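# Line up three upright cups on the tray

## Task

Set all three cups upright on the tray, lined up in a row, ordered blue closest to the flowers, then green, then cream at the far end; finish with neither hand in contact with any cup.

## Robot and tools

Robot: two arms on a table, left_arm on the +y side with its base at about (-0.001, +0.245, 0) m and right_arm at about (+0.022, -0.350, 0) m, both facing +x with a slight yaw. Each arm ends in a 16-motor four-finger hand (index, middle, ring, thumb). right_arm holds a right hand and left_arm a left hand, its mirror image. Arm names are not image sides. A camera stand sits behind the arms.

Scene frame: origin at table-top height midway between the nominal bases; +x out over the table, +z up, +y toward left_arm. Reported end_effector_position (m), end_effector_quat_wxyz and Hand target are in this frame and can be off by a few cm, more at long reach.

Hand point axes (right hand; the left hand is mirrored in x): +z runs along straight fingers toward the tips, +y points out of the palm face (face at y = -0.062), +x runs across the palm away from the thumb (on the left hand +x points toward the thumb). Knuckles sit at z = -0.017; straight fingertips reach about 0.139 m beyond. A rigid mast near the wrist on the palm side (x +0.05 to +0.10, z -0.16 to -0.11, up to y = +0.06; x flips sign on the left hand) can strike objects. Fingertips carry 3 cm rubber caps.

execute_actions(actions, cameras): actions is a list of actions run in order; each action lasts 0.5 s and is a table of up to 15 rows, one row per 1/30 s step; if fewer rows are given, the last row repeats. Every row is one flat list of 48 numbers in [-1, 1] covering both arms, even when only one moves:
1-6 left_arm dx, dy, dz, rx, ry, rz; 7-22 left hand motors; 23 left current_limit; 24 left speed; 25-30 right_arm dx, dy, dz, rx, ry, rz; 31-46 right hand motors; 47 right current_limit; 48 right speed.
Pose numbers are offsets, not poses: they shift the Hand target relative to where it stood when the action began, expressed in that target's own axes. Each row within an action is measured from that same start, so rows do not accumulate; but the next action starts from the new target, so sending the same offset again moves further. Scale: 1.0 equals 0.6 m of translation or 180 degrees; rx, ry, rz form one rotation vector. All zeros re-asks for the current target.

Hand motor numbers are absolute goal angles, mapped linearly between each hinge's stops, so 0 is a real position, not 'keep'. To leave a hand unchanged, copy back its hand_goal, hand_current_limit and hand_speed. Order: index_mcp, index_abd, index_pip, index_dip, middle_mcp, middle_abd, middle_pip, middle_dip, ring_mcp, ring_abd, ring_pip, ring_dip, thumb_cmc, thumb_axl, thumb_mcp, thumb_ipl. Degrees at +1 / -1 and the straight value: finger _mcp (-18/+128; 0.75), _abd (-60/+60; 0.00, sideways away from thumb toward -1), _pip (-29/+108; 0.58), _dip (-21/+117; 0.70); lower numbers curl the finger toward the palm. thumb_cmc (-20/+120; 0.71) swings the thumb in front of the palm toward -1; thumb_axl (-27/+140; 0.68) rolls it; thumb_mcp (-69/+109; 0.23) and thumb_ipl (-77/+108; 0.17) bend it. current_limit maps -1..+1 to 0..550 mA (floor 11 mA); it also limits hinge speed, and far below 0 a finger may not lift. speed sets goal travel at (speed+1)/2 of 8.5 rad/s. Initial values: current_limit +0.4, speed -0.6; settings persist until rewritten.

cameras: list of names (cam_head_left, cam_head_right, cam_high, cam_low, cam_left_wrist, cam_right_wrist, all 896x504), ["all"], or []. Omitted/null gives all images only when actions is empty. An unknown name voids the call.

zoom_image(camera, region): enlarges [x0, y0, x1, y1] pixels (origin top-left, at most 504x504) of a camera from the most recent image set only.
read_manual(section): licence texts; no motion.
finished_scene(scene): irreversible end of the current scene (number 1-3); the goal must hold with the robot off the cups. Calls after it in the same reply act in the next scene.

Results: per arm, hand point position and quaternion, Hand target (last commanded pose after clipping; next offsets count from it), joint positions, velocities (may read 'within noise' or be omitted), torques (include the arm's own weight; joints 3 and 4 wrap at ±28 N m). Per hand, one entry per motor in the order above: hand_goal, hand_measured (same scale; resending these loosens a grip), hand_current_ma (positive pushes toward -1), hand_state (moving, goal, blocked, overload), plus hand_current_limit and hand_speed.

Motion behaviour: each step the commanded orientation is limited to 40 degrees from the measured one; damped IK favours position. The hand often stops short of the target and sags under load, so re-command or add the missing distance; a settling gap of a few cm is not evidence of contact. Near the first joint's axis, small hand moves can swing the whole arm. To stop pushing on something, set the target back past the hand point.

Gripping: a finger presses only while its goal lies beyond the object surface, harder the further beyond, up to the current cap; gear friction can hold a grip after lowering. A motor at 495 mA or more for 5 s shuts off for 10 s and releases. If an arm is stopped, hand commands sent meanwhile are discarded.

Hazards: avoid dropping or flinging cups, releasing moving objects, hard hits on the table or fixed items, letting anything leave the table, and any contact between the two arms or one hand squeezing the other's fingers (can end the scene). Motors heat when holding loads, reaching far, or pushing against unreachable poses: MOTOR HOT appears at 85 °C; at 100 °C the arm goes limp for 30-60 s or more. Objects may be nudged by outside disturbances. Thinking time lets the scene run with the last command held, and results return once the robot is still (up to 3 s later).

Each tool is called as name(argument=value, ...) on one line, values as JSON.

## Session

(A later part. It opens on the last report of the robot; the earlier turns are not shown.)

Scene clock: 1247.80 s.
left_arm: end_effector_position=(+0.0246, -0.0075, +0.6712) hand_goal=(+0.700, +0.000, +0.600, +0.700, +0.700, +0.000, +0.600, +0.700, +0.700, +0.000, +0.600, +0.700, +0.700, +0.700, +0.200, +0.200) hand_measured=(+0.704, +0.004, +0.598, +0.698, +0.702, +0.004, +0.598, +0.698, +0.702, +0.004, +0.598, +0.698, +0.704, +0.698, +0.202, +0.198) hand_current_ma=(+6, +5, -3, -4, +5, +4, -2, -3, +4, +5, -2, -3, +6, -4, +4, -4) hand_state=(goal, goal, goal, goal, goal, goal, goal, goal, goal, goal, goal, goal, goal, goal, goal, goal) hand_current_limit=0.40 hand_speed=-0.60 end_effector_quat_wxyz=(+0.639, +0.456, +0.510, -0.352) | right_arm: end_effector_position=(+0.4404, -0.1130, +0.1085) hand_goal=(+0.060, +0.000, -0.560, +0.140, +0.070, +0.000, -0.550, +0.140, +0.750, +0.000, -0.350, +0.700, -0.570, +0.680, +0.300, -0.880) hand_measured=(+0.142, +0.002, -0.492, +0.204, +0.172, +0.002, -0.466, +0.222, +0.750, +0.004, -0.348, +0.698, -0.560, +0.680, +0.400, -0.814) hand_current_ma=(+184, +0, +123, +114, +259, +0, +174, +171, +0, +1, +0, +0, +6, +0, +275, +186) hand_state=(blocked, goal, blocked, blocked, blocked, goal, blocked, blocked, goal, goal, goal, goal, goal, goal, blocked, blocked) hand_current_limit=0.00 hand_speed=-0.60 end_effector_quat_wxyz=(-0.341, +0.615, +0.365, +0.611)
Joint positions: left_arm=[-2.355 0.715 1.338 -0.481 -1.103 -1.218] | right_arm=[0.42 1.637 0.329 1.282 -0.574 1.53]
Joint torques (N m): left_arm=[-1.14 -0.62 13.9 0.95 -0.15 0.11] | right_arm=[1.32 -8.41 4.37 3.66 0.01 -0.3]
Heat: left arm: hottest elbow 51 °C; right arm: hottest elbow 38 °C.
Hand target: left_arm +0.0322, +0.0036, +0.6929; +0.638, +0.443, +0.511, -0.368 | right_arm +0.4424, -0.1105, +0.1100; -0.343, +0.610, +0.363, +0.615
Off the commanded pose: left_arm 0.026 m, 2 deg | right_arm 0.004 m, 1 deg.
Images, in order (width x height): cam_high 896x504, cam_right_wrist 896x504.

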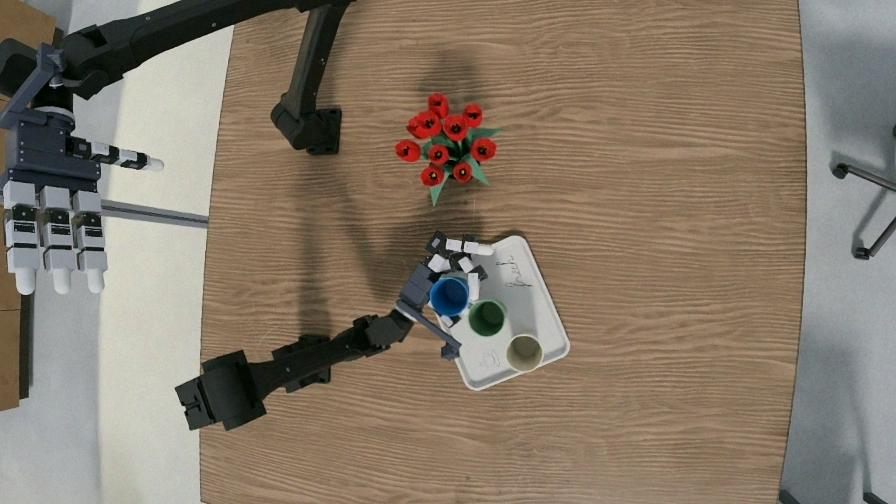

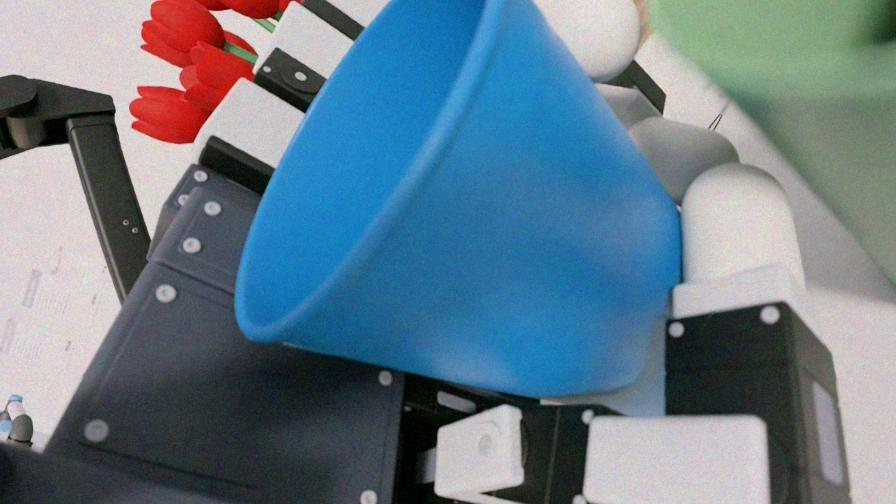

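zoom_image(camera="cam_high", region=[420, 265, 520, 345])

zoom_image(camera="cam_right_wrist", region=[560, 0, 896, 336])

Scaled by 5.040 from the camera's 896x504 image, which has a finer 1280x720 frame.

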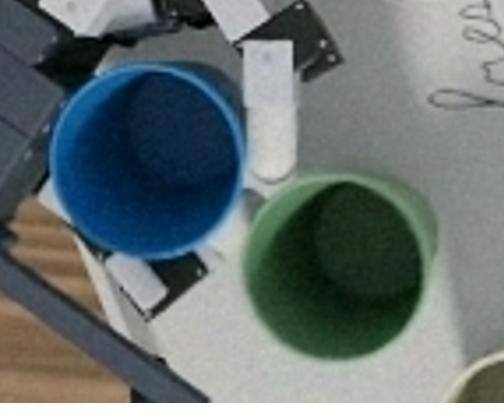

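Scaled by 1.500 from the camera's 896x504 image, which has a finer 1280x720 frame.

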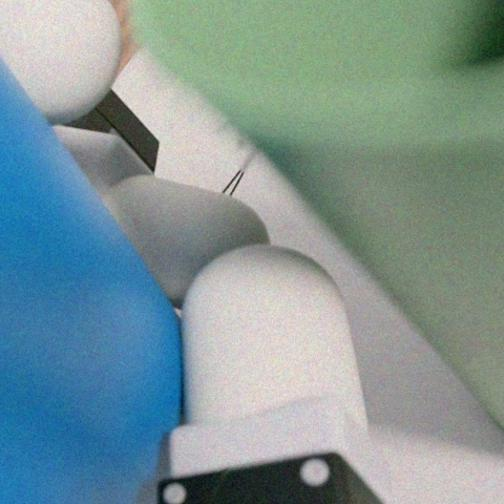

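execute_actions(actions=[[[0,0,0,0,0,0,0.7,0,0.6,0.7,0.7,0,0.6,0.7,0.7,0,0.6,0.7,0.7,0.7,0.2,0.2,0.4,-0.6,-0.045,0,0,0,0,0,0.06,0,-0.56,0.14,0.07,0,-0.55,0.14,0.75,0,-0.35,0.7,-0.57,0.68,0.3,-0.88,0.0,-0.6]],[[0,0,0,0,0,0,0.7,0,0.6,0.7,0.7,0,0.6,0.7,0.7,0,0.6,0.7,0.7,0.7,0.2,0.2,0.4,-0.6,-0.012,0,0,0,0,0,0.06,0,-0.56,0.14,0.07,0,-0.55,0.14,0.75,0,-0.35,0.7,-0.57,0.68,0.3,-0.88,0.0,-0.6]]], cameras=["cam_high","cam_right_wrist"])

zoom_image(camera="cam_high", region=[380, 210, 580, 410])

Scene clock: 1273.13 s.
left_arm: end_effector_position=(+0.0246, -0.0075, +0.6712) hand_goal=(+0.700, +0.000, +0.600, +0.700, +0.700, +0.000, +0.600, +0.700, +0.700, +0.000, +0.600, +0.700, +0.700, +0.700, +0.200, +0.200) hand_measured=(+0.704, +0.004, +0.598, +0.698, +0.702, +0.004, +0.598, +0.698, +0.702, +0.004, +0.598, +0.698, +0.704, +0.698, +0.202, +0.198) hand_current_ma=(+6, +5, -3, -4, +5, +4, -2, -3, +4, +5, -2, -3, +6, -4, +4, -4) hand_state=(goal, goal, goal, goal, goal, goal, goal, goal, goal, goal, goal, goal, goal, goal, goal, goal) hand_current_limit=0.40 hand_speed=-0.60 end_effector_quat_wxyz=(+0.639, +0.456, +0.510, -0.352) | right_arm: end_effector_position=(+0.4385, -0.1137, +0.0767) hand_goal=(+0.060, +0.000, -0.560, +0.140, +0.070, +0.000, -0.550, +0.140, +0.750, +0.000, -0.350, +0.700, -0.570, +0.680, +0.300, -0.880) hand_measured=(+0.142, +0.002, -0.492, +0.204, +0.172, +0.002, -0.466, +0.222, +0.750, +0.004, -0.348, +0.698, -0.560, +0.680, +0.400, -0.814) hand_current_ma=(+184, +0, +123, +114, +259, +0, +174, +171, +0, +1, +0, +0, +6, +0, +275, +186) hand_state=(blocked, goal, blocked, blocked, blocked, goal, blocked, blocked, goal, goal, goal, goal, goal, goal, blocked, blocked) hand_current_limit=0.00 hand_speed=-0.60 end_effector_quat_wxyz=(-0.341, +0.613, +0.365, +0.612)
Joint positions: left_arm=[-2.355 0.715 1.338 -0.481 -1.103 -1.218] | right_arm=[0.42 1.81 0.329 1.459 -0.575 1.53]
Joint torques (N m): left_arm=[-1.79 -1.14 14.08 1.2 -0.12 0.1] | right_arm=[1.2 -8.94 3.54 3.49 -0.09 -0.29]
Heat: left arm: hottest elbow 51 °C; right arm: hottest elbow 34 °C.
Hand target: left_arm +0.0322, +0.0036, +0.6929; +0.638, +0.443, +0.511, -0.368 | right_arm +0.4431, -0.1112, +0.0759; -0.343, +0.610, +0.363, +0.615
Off the commanded pose: left_arm 0.026 m, 2 deg | right_arm 0.005 m, 1 deg.
Images, in order (width x height): cam_high 896x504, cam_right_wrist 896x504.

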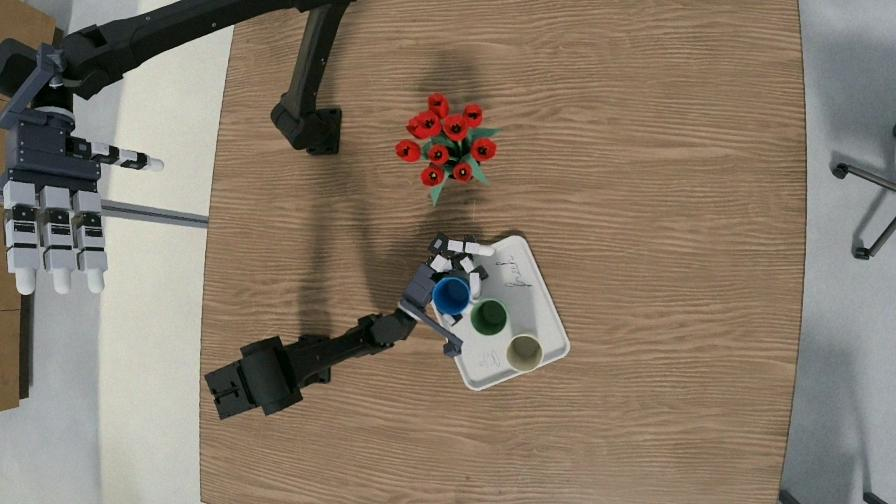

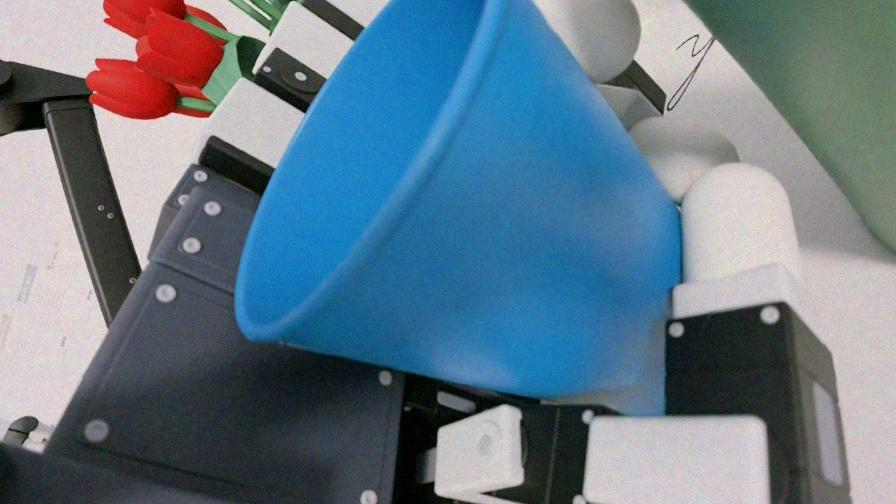

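Scaled by 2.520 from the camera's 896x504 image, which has a finer 1280x720 frame.

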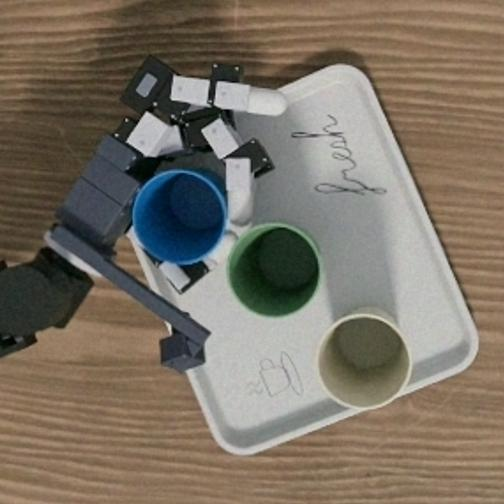

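execute_actions(actions=[[[0,0,0,0,0,0,0.7,0,0.6,0.7,0.7,0,0.6,0.7,0.7,0,0.6,0.7,0.7,0.7,0.2,0.2,0.4,-0.6,0.03,0,0.018,0,0,0,0.06,0,-0.56,0.14,0.07,0,-0.55,0.14,0.75,0,-0.35,0.7,-0.57,0.68,0.3,-0.88,0.0,-0.6]],[[0,0,0,0,0,0,0.7,0,0.6,0.7,0.7,0,0.6,0.7,0.7,0,0.6,0.7,0.7,0.7,0.2,0.2,0.4,-0.6,-0.025,0,0,0,0,0,0.06,0,-0.56,0.14,0.07,0,-0.55,0.14,0.75,0,-0.35,0.7,-0.57,0.68,0.3,-0.88,0.0,-0.6]]], cameras=["cam_high","cam_right_wrist"])

zoom_image(camera="cam_high", region=[380, 210, 580, 410])

Scene clock: 1298.03 s.
left_arm: end_effector_position=(+0.0246, -0.0075, +0.6712) hand_goal=(+0.700, +0.000, +0.600, +0.700, +0.700, +0.000, +0.600, +0.700, +0.700, +0.000, +0.600, +0.700, +0.700, +0.700, +0.200, +0.200) hand_measured=(+0.704, +0.004, +0.598, +0.698, +0.702, +0.004, +0.598, +0.698, +0.702, +0.004, +0.598, +0.698, +0.704, +0.698, +0.202, +0.198) hand_current_ma=(+6, +5, -3, -4, +5, +4, -2, -3, +4, +5, -2, -3, +6, -4, +4, -4) hand_state=(goal, goal, goal, goal, goal, goal, goal, goal, goal, goal, goal, goal, goal, goal, goal, goal) hand_current_limit=0.40 hand_speed=-0.60 end_effector_quat_wxyz=(+0.639, +0.456, +0.510, -0.352) | right_arm: end_effector_position=(+0.4425, -0.1084, +0.0762) hand_goal=(+0.060, +0.000, -0.560, +0.140, +0.070, +0.000, -0.550, +0.140, +0.750, +0.000, -0.350, +0.700, -0.570, +0.680, +0.300, -0.880) hand_measured=(+0.142, +0.002, -0.492, +0.204, +0.172, +0.002, -0.466, +0.222, +0.750, +0.004, -0.348, +0.698, -0.560, +0.680, +0.400, -0.814) hand_current_ma=(+184, +0, +123, +114, +259, +0, +174, +171, +0, +1, +0, +0, +6, +0, +275, +186) hand_state=(blocked, goal, blocked, blocked, blocked, goal, blocked, blocked, goal, goal, goal, goal, goal, goal, blocked, blocked) hand_current_limit=0.00 hand_speed=-0.60 end_effector_quat_wxyz=(-0.340, +0.618, +0.364, +0.609)
Joint positions: left_arm=[-2.355 0.715 1.338 -0.481 -1.103 -1.218] | right_arm=[0.432 1.801 0.344 1.425 -0.559 1.531]
Joint torques (N m): left_arm=[-1.38 -1.08 13.79 1.31 -0.11 0.1] | right_arm=[1.55 -8.88 4.15 3.6 0.1 -0.3]
Heat: left arm: hottest elbow 51 °C; right arm: hottest elbow 32 °C.
Hand target: left_arm +0.0322, +0.0036, +0.6929; +0.638, +0.443, +0.511, -0.368 | right_arm +0.4485, -0.1018, +0.0787; -0.343, +0.610, +0.363, +0.615
Off the commanded pose: left_arm 0.026 m, 2 deg | right_arm 0.009 m, 1 deg.
Images, in order (width x height): cam_high 896x504, cam_right_wrist 896x504.

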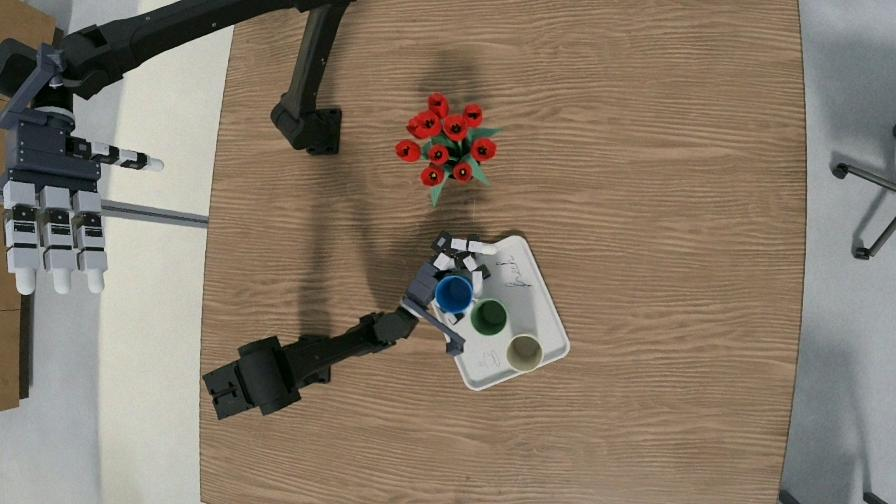

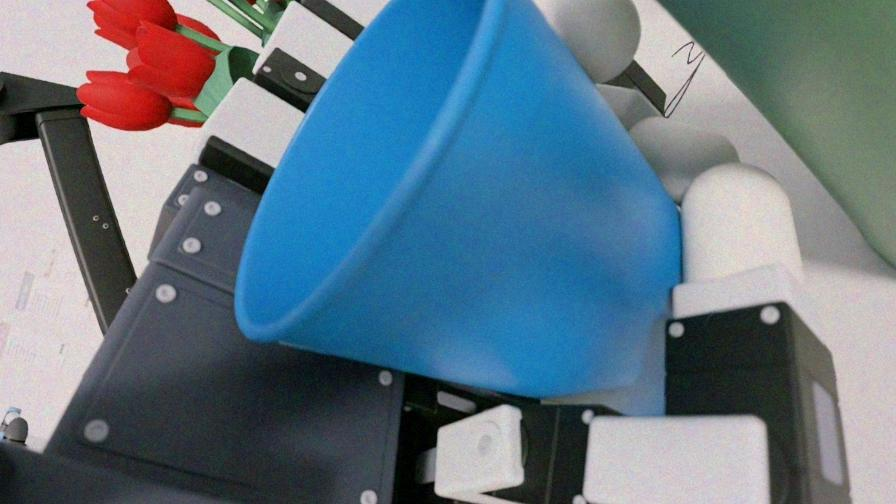

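Scaled by 2.520 from the camera's 896x504 image, which has a finer 1280x720 frame.

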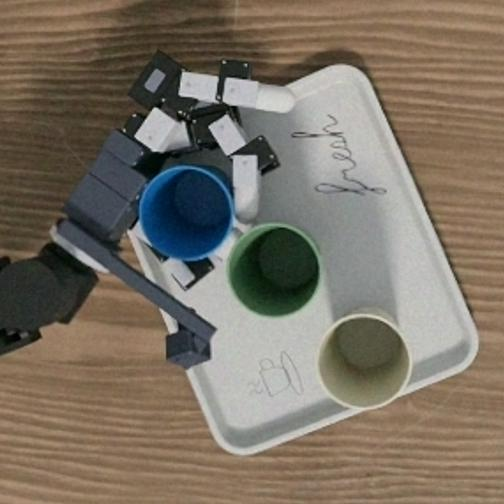

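execute_actions(actions=[[[0,0,0,0,0,0,0.7,0,0.6,0.7,0.7,0,0.6,0.7,0.7,0,0.6,0.7,0.7,0.7,0.2,0.2,0.4,-0.6,-0.012,-0.004,0.004,0,0,0,0.06,0,-0.56,0.14,0.07,0,-0.55,0.14,0.75,0,-0.35,0.7,-0.57,0.68,0.3,-0.88,0.0,-0.6]]], cameras=[])

Scene clock: 1306.97 s.
left_arm: end_effector_position=(+0.0246, -0.0075, +0.6712) hand_goal=(+0.700, +0.000, +0.600, +0.700, +0.700, +0.000, +0.600, +0.700, +0.700, +0.000, +0.600, +0.700, +0.700, +0.700, +0.200, +0.200) hand_measured=(+0.704, +0.004, +0.598, +0.698, +0.702, +0.004, +0.598, +0.698, +0.702, +0.004, +0.598, +0.698, +0.704, +0.698, +0.202, +0.198) hand_current_ma=(+6, +5, -3, -4, +5, +4, -2, -3, +4, +5, -2, -3, +6, -4, +4, -4) hand_state=(goal, goal, goal, goal, goal, goal, goal, goal, goal, goal, goal, goal, goal, goal, goal, goal) hand_current_limit=0.40 hand_speed=-0.60 end_effector_quat_wxyz=(+0.639, +0.456, +0.510, -0.352) | right_arm: end_effector_position=(+0.4444, -0.1058, +0.0771) hand_goal=(+0.060, +0.000, -0.560, +0.140, +0.070, +0.000, -0.550, +0.140, +0.750, +0.000, -0.350, +0.700, -0.570, +0.680, +0.300, -0.880) hand_measured=(+0.142, +0.002, -0.492, +0.204, +0.172, +0.002, -0.466, +0.222, +0.750, +0.004, -0.348, +0.698, -0.560, +0.680, +0.400, -0.814) hand_current_ma=(+184, +0, +123, +114, +259, +0, +174, +171, +0, +1, +0, +0, +6, +0, +275, +186) hand_state=(blocked, goal, blocked, blocked, blocked, goal, blocked, blocked, goal, goal, goal, goal, goal, goal, blocked, blocked) hand_current_limit=0.00 hand_speed=-0.60 end_effector_quat_wxyz=(-0.339, +0.610, +0.363, +0.617)
Joint positions: left_arm=[-2.355 0.715 1.338 -0.481 -1.103 -1.218] | right_arm=[0.439 1.829 0.352 1.466 -0.549 1.531]
Joint torques (N m): left_arm=[-0.97 -0.79 14.19 0.96 -0.12 0.11] | right_arm=[1.85 -8.41 3.97 3.02 0.13 -0.3]
Heat: left arm: hottest elbow 51 °C; right arm: hottest elbow 31 °C.
Hand target: left_arm +0.0322, +0.0036, +0.6929; +0.638, +0.443, +0.511, -0.368 | right_arm +0.4477, -0.0986, +0.0715; -0.343, +0.610, +0.363, +0.615
Off the commanded pose: left_arm 0.026 m, 2 deg | right_arm 0.010 m, 1 deg.
No camera images: "cameras" was empty.

execute_actions(actions=[[[0,0,0,0,0,0,0.7,0,0.6,0.7,0.7,0,0.6,0.7,0.7,0,0.6,0.7,0.7,0.7,0.2,0.2,0.4,-0.6,0.008,0,-0.006,0,0,0,0.22,0,-0.47,0.22,0.22,0,-0.47,0.22,0.75,0,-0.35,0.7,-0.57,0.68,0.48,-0.8,0.0,-0.75]],[[0,0,0,0,0,0,0.7,0,0.6,0.7,0.7,0,0.6,0.7,0.7,0,0.6,0.7,0.7,0.7,0.2,0.2,0.4,-0.6,0.004,-0.006,0,0,0,0,0.38,0,-0.4,0.3,0.38,0,-0.4,0.3,0.75,0,-0.35,0.7,-0.57,0.68,0.65,-0.7,0.2,-0.7]]], cameras=["cam_high","cam_right_wrist"])

zoom_image(camera="cam_high", region=[380, 210, 580, 410])

Scene clock: 1314.60 s.
left_arm: end_effector_position=(+0.0246, -0.0075, +0.6712) hand_goal=(+0.700, +0.000, +0.600, +0.700, +0.700, +0.000, +0.600, +0.700, +0.700, +0.000, +0.600, +0.700, +0.700, +0.700, +0.200, +0.200) hand_measured=(+0.704, +0.004, +0.598, +0.698, +0.702, +0.004, +0.598, +0.698, +0.702, +0.004, +0.598, +0.698, +0.704, +0.698, +0.202, +0.198) hand_current_ma=(+6, +5, -3, -4, +5, +4, -2, -3, +4, +5, -2, -3, +6, -4, +4, -4) hand_state=(goal, goal, goal, goal, goal, goal, goal, goal, goal, goal, goal, goal, goal, goal, goal, goal) hand_current_limit=0.40 hand_speed=-0.60 end_effector_quat_wxyz=(+0.639, +0.456, +0.510, -0.352) | right_arm: end_effector_position=(+0.4426, -0.1029, +0.0755) hand_goal=(+0.380, +0.000, -0.400, +0.300, +0.380, +0.000, -0.400, +0.300, +0.750, +0.000, -0.350, +0.700, -0.570, +0.680, +0.650, -0.700) hand_measured=(+0.378, +0.002, -0.402, +0.298, +0.378, +0.002, -0.402, +0.296, +0.750, +0.004, -0.348, +0.698, -0.560, +0.680, +0.648, -0.702) hand_current_ma=(+0, +0, -1, -1, -1, +0, -1, -1, +0, +1, +0, +0, +6, +0, -1, -1) hand_state=(goal, goal, goal, goal, goal, goal, goal, goal, goal, goal, goal, goal, goal, goal, goal, goal) hand_current_limit=0.20 hand_speed=-0.70 end_effector_quat_wxyz=(-0.340, +0.611, +0.365, +0.614)
Joint positions: left_arm=[-2.355 0.715 1.338 -0.481 -1.103 -1.218] | right_arm=[0.448 1.829 0.352 1.46 -0.546 1.531]
Joint torques (N m): left_arm=[-2.2 -0.09 14.15 1.1 -0.04 0.15] | right_arm=[1.73 -11.69 2.84 2.43 0.2 -0.28]
Heat: left arm: hottest elbow 51 °C; right arm: hottest elbow 31 °C.
Hand target: left_arm +0.0322, +0.0036, +0.6929; +0.638, +0.443, +0.511, -0.368 | right_arm +0.4427, -0.0997, +0.0787; -0.343, +0.610, +0.363, +0.615
Off the commanded pose: left_arm 0.026 m, 2 deg | right_arm 0.004 m, 0 deg.
Images, in order (width x height): cam_high 896x504, cam_right_wrist 896x504.

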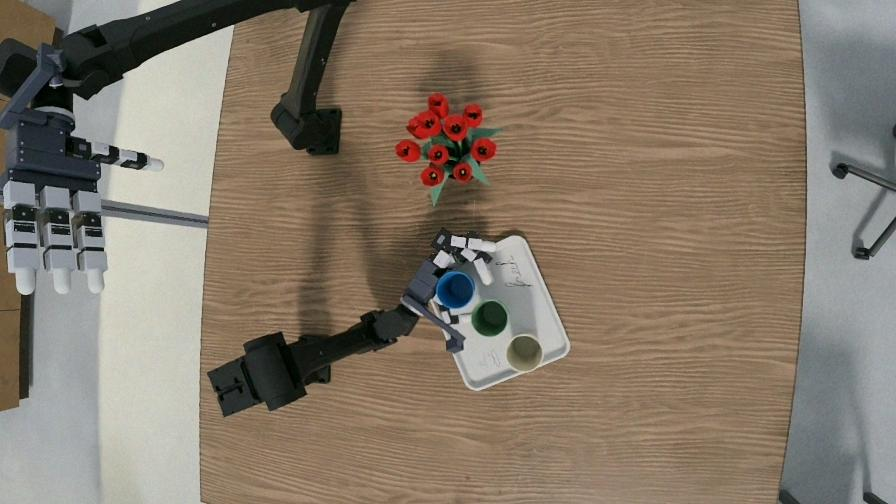

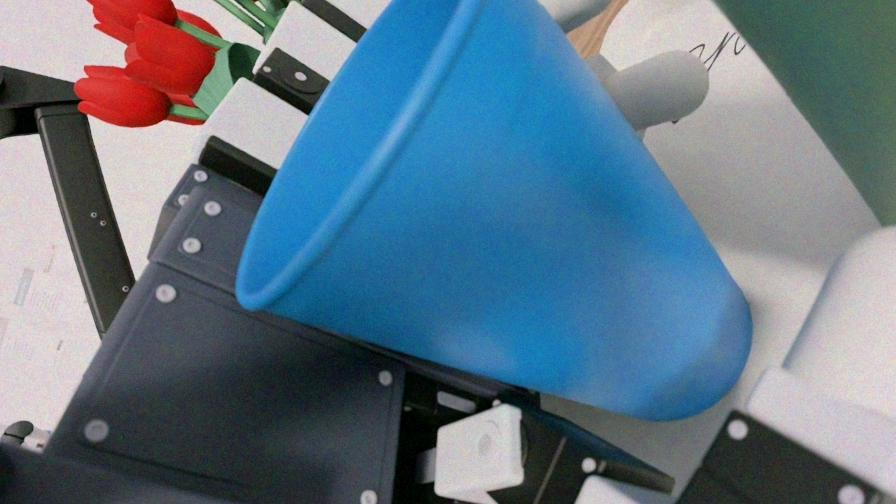

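Scaled by 2.520 from the camera's 896x504 image, which has a finer 1280x720 frame.

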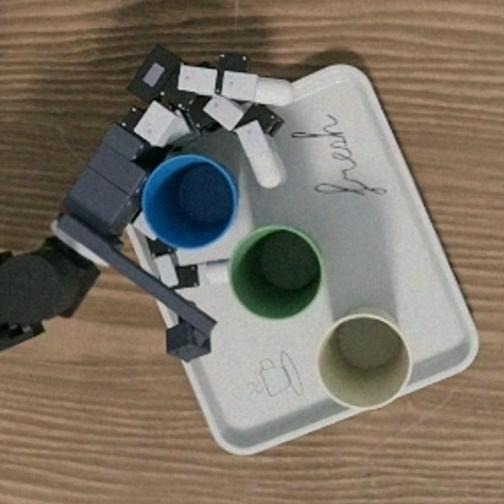

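execute_actions(actions=[[[0,0,0,0,0,0,0.7,0,0.6,0.7,0.7,0,0.6,0.7,0.7,0,0.6,0.7,0.7,0.7,0.2,0.2,0.4,-0.6,0.012,-0.018,0,0,0,0,0.38,0,-0.4,0.3,0.38,0,-0.4,0.3,0.75,0,-0.35,0.7,-0.57,0.68,0.65,-0.7,0.2,-0.7]],[[0,0,0,0,0,0,0.7,0,0.6,0.7,0.7,0,0.6,0.7,0.7,0,0.6,0.7,0.7,0.7,0.2,0.2,0.4,-0.6,0.05,0,0,0,0,0,0.38,0,-0.4,0.3,0.38,0,-0.4,0.3,0.75,0,-0.35,0.7,-0.57,0.68,0.65,-0.7,0.2,-0.7]]], cameras=["cam_high","cam_right_wrist"])

zoom_image(camera="cam_high", region=[380, 210, 580, 410])

Scene clock: 1328.83 s.
left_arm: end_effector_position=(+0.0246, -0.0075, +0.6712) hand_goal=(+0.700, +0.000, +0.600, +0.700, +0.700, +0.000, +0.600, +0.700, +0.700, +0.000, +0.600, +0.700, +0.700, +0.700, +0.200, +0.200) hand_measured=(+0.704, +0.004, +0.598, +0.698, +0.702, +0.004, +0.598, +0.698, +0.702, +0.004, +0.598, +0.698, +0.704, +0.698, +0.202, +0.198) hand_current_ma=(+6, +5, -3, -4, +5, +4, -2, -3, +4, +5, -2, -3, +6, -4, +4, -4) hand_state=(goal, goal, goal, goal, goal, goal, goal, goal, goal, goal, goal, goal, goal, goal, goal, goal) hand_current_limit=0.40 hand_speed=-0.60 end_effector_quat_wxyz=(+0.639, +0.456, +0.510, -0.352) | right_arm: end_effector_position=(+0.4342, -0.0959, +0.1146) hand_goal=(+0.380, +0.000, -0.400, +0.300, +0.380, +0.000, -0.400, +0.300, +0.750, +0.000, -0.350, +0.700, -0.570, +0.680, +0.650, -0.700) hand_measured=(+0.378, +0.002, -0.402, +0.298, +0.378, +0.002, -0.402, +0.296, +0.750, +0.004, -0.348, +0.698, -0.560, +0.680, +0.648, -0.702) hand_current_ma=(+0, +0, -1, -1, +0, +0, -1, -1, +0, +1, +0, +0, +6, +0, -1, -1) hand_state=(goal, goal, goal, goal, goal, goal, goal, goal, goal, goal, goal, goal, goal, goal, goal, goal) hand_current_limit=0.20 hand_speed=-0.70 end_effector_quat_wxyz=(-0.341, +0.610, +0.364, +0.616)
Joint positions: left_arm=[-2.355 0.715 1.338 -0.481 -1.103 -1.218] | right_arm=[0.483 1.632 0.335 1.287 -0.51 1.533]
Joint torques (N m): left_arm=[-1.67 -0.56 14.13 1.16 -0.15 0.1] | right_arm=[1.55 -10.11 3.9 2.47 0.18 -0.3]
Heat: left arm: hottest elbow 51 °C; right arm: hottest elbow 30 °C.
Hand target: left_arm +0.0322, +0.0036, +0.6929; +0.638, +0.443, +0.511, -0.368 | right_arm +0.4326, -0.0936, +0.1155; -0.343, +0.610, +0.363, +0.615
Off the commanded pose: left_arm 0.026 m, 2 deg | right_arm 0.003 m, 0 deg.
Images, in order (width x height): cam_high 896x504, cam_right_wrist 896x504.

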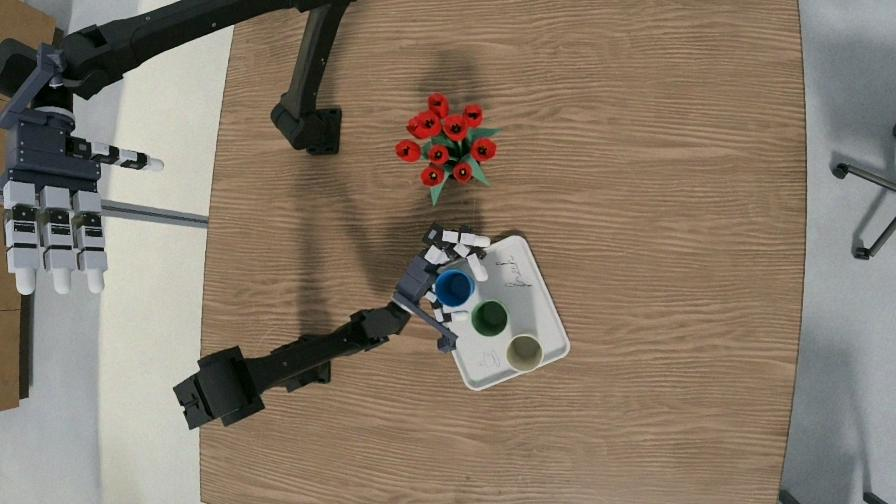

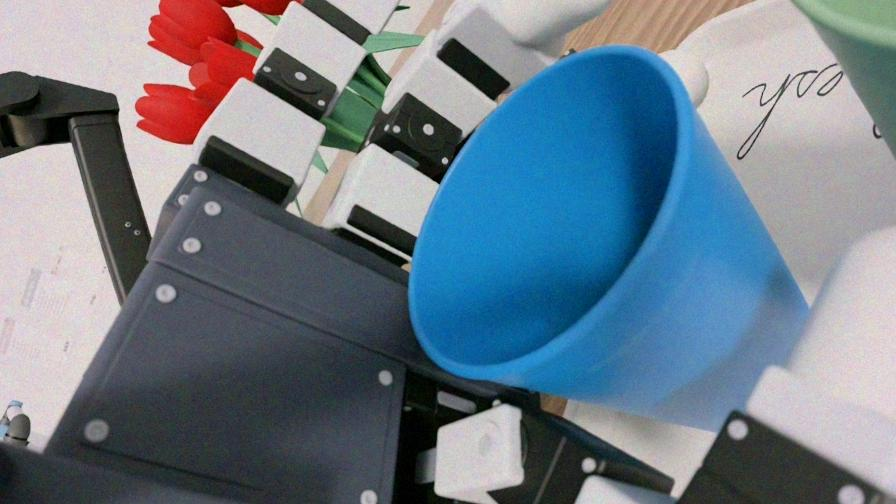

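Scaled by 2.520 from the camera's 896x504 image, which has a finer 1280x720 frame.

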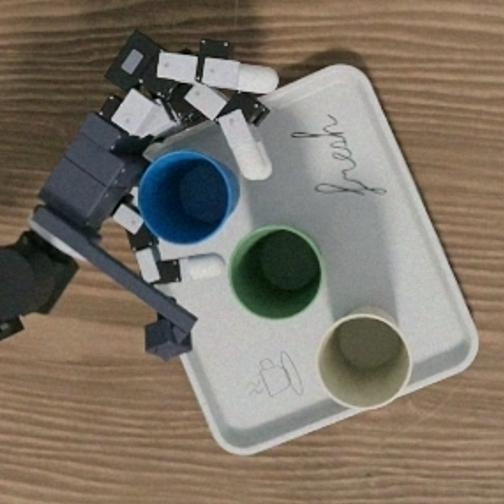

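execute_actions(actions=[[[0,0,0,0,0,0,0.7,0,0.6,0.7,0.7,0,0.6,0.7,0.7,0,0.6,0.7,0.7,0.7,0.2,0.2,0.4,-0.6,0.06,0,0,0,0,0,0.38,0,-0.4,0.3,0.38,0,-0.4,0.3,0.75,0,-0.35,0.7,-0.57,0.68,0.65,-0.7,0.2,-0.7]],[[0,0,0,0,0,0,0.7,0,0.6,0.7,0.7,0,0.6,0.7,0.7,0,0.6,0.7,0.7,0.7,0.2,0.2,0.4,-0.6,0.15,0,0,0,0,0,0.38,0,-0.4,0.3,0.38,0,-0.4,0.3,0.75,0,-0.35,0.7,-0.57,0.68,0.65,-0.7,0.2,-0.7]],[[0,0,0,0,0,0,0.7,0,0.6,0.7,0.7,0,0.6,0.7,0.7,0,0.6,0.7,0.7,0.7,0.2,0.2,0.4,-0.6,0.1,0,-0.15,0,0,0,0.38,0,-0.4,0.3,0.38,0,-0.4,0.3,0.75,0,-0.35,0.7,-0.57,0.68,0.65,-0.7,0.2,-0.7]],[[0,0,0,0,0,0,0.7,0,0.6,0.7,0.7,0,0.6,0.7,0.7,0,0.6,0.7,0.7,0.7,0.2,0.2,0.4,-0.6,0,0.1,-0.15,0,0,0,0.38,0,-0.4,0.3,0.38,0,-0.4,0.3,0.75,0,-0.35,0.7,-0.57,0.68,0.65,-0.7,0.2,-0.7]]], cameras=["cam_high"])

zoom_image(camera="cam_high", region=[380, 210, 580, 410])

Scene clock: 1369.50 s.
left_arm: end_effector_position=(+0.0246, -0.0075, +0.6712) hand_goal=(+0.700, +0.000, +0.600, +0.700, +0.700, +0.000, +0.600, +0.700, +0.700, +0.000, +0.600, +0.700, +0.700, +0.700, +0.200, +0.200) hand_measured=(+0.704, +0.004, +0.598, +0.698, +0.702, +0.004, +0.598, +0.698, +0.702, +0.004, +0.598, +0.698, +0.704, +0.698, +0.202, +0.198) hand_current_ma=(+6, +5, -3, -4, +5, +4, -2, -3, +4, +5, -2, -3, +6, -4, +4, -4) hand_state=(goal, goal, goal, goal, goal, goal, goal, goal, goal, goal, goal, goal, goal, goal, goal, goal) hand_current_limit=0.40 hand_speed=-0.60 end_effector_quat_wxyz=(+0.639, +0.456, +0.510, -0.352) | right_arm: end_effector_position=(+0.3832, -0.2727, +0.2816) hand_goal=(+0.380, +0.000, -0.400, +0.300, +0.380, +0.000, -0.400, +0.300, +0.750, +0.000, -0.350, +0.700, -0.570, +0.680, +0.650, -0.700) hand_measured=(+0.380, +0.002, -0.402, +0.298, +0.380, +0.002, -0.402, +0.298, +0.750, +0.004, -0.348, +0.698, -0.560, +0.680, +0.648, -0.702) hand_current_ma=(+0, +0, +0, -1, +0, +0, +0, -1, +0, +1, +0, +0, +6, +0, +0, -1) hand_state=(goal, goal, goal, goal, goal, goal, goal, goal, goal, goal, goal, goal, goal, goal, goal, goal) hand_current_limit=0.20 hand_speed=-0.70 end_effector_quat_wxyz=(-0.354, +0.619, +0.354, +0.605)
Joint positions: left_arm=[-2.355 0.715 1.338 -0.481 -1.103 -1.218] | right_arm=[-0.2 0.648 0.379 0.221 -1.198 1.535]
Joint torques (N m): left_arm=[-1.73 -1.67 14.2 0.98 -0.13 0.09] | right_arm=[0.5 -0.56 11.74 1.95 -0.17 -0.41]
Heat: left arm: hottest elbow 51 °C; right arm: hottest elbow 29 °C.
Hand target: left_arm +0.0322, +0.0036, +0.6929; +0.638, +0.443, +0.511, -0.368 | right_arm +0.3907, -0.2756, +0.3045; -0.343, +0.610, +0.363, +0.615
Off the commanded pose: left_arm 0.026 m, 2 deg | right_arm 0.024 m, 2 deg.
Images, in order (width x height): cam_high 896x504.

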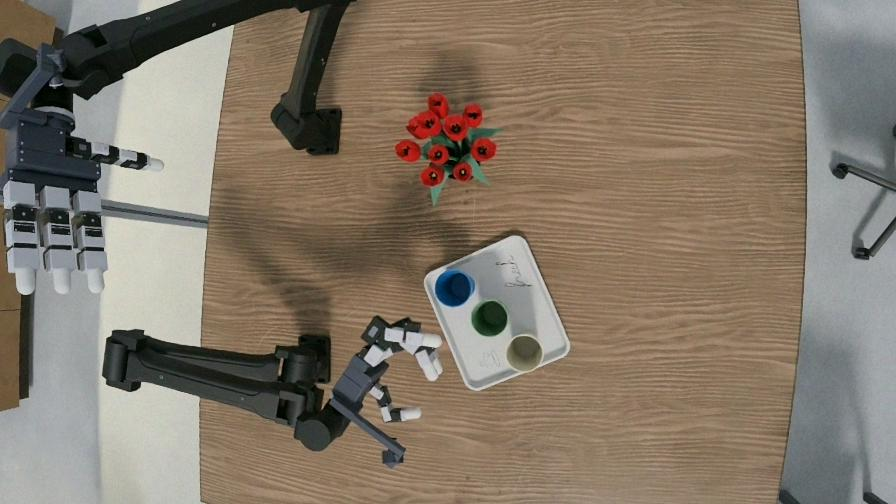

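Scaled by 2.520 from the camera's 896x504 image, which has a finer 1280x720 frame.

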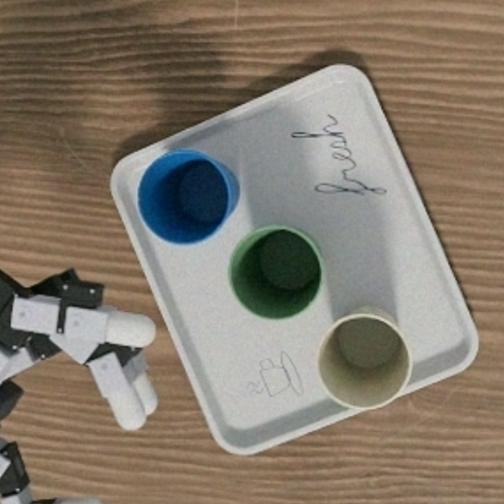

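finished_scene(scene=2)

The scene is finished: the task was done.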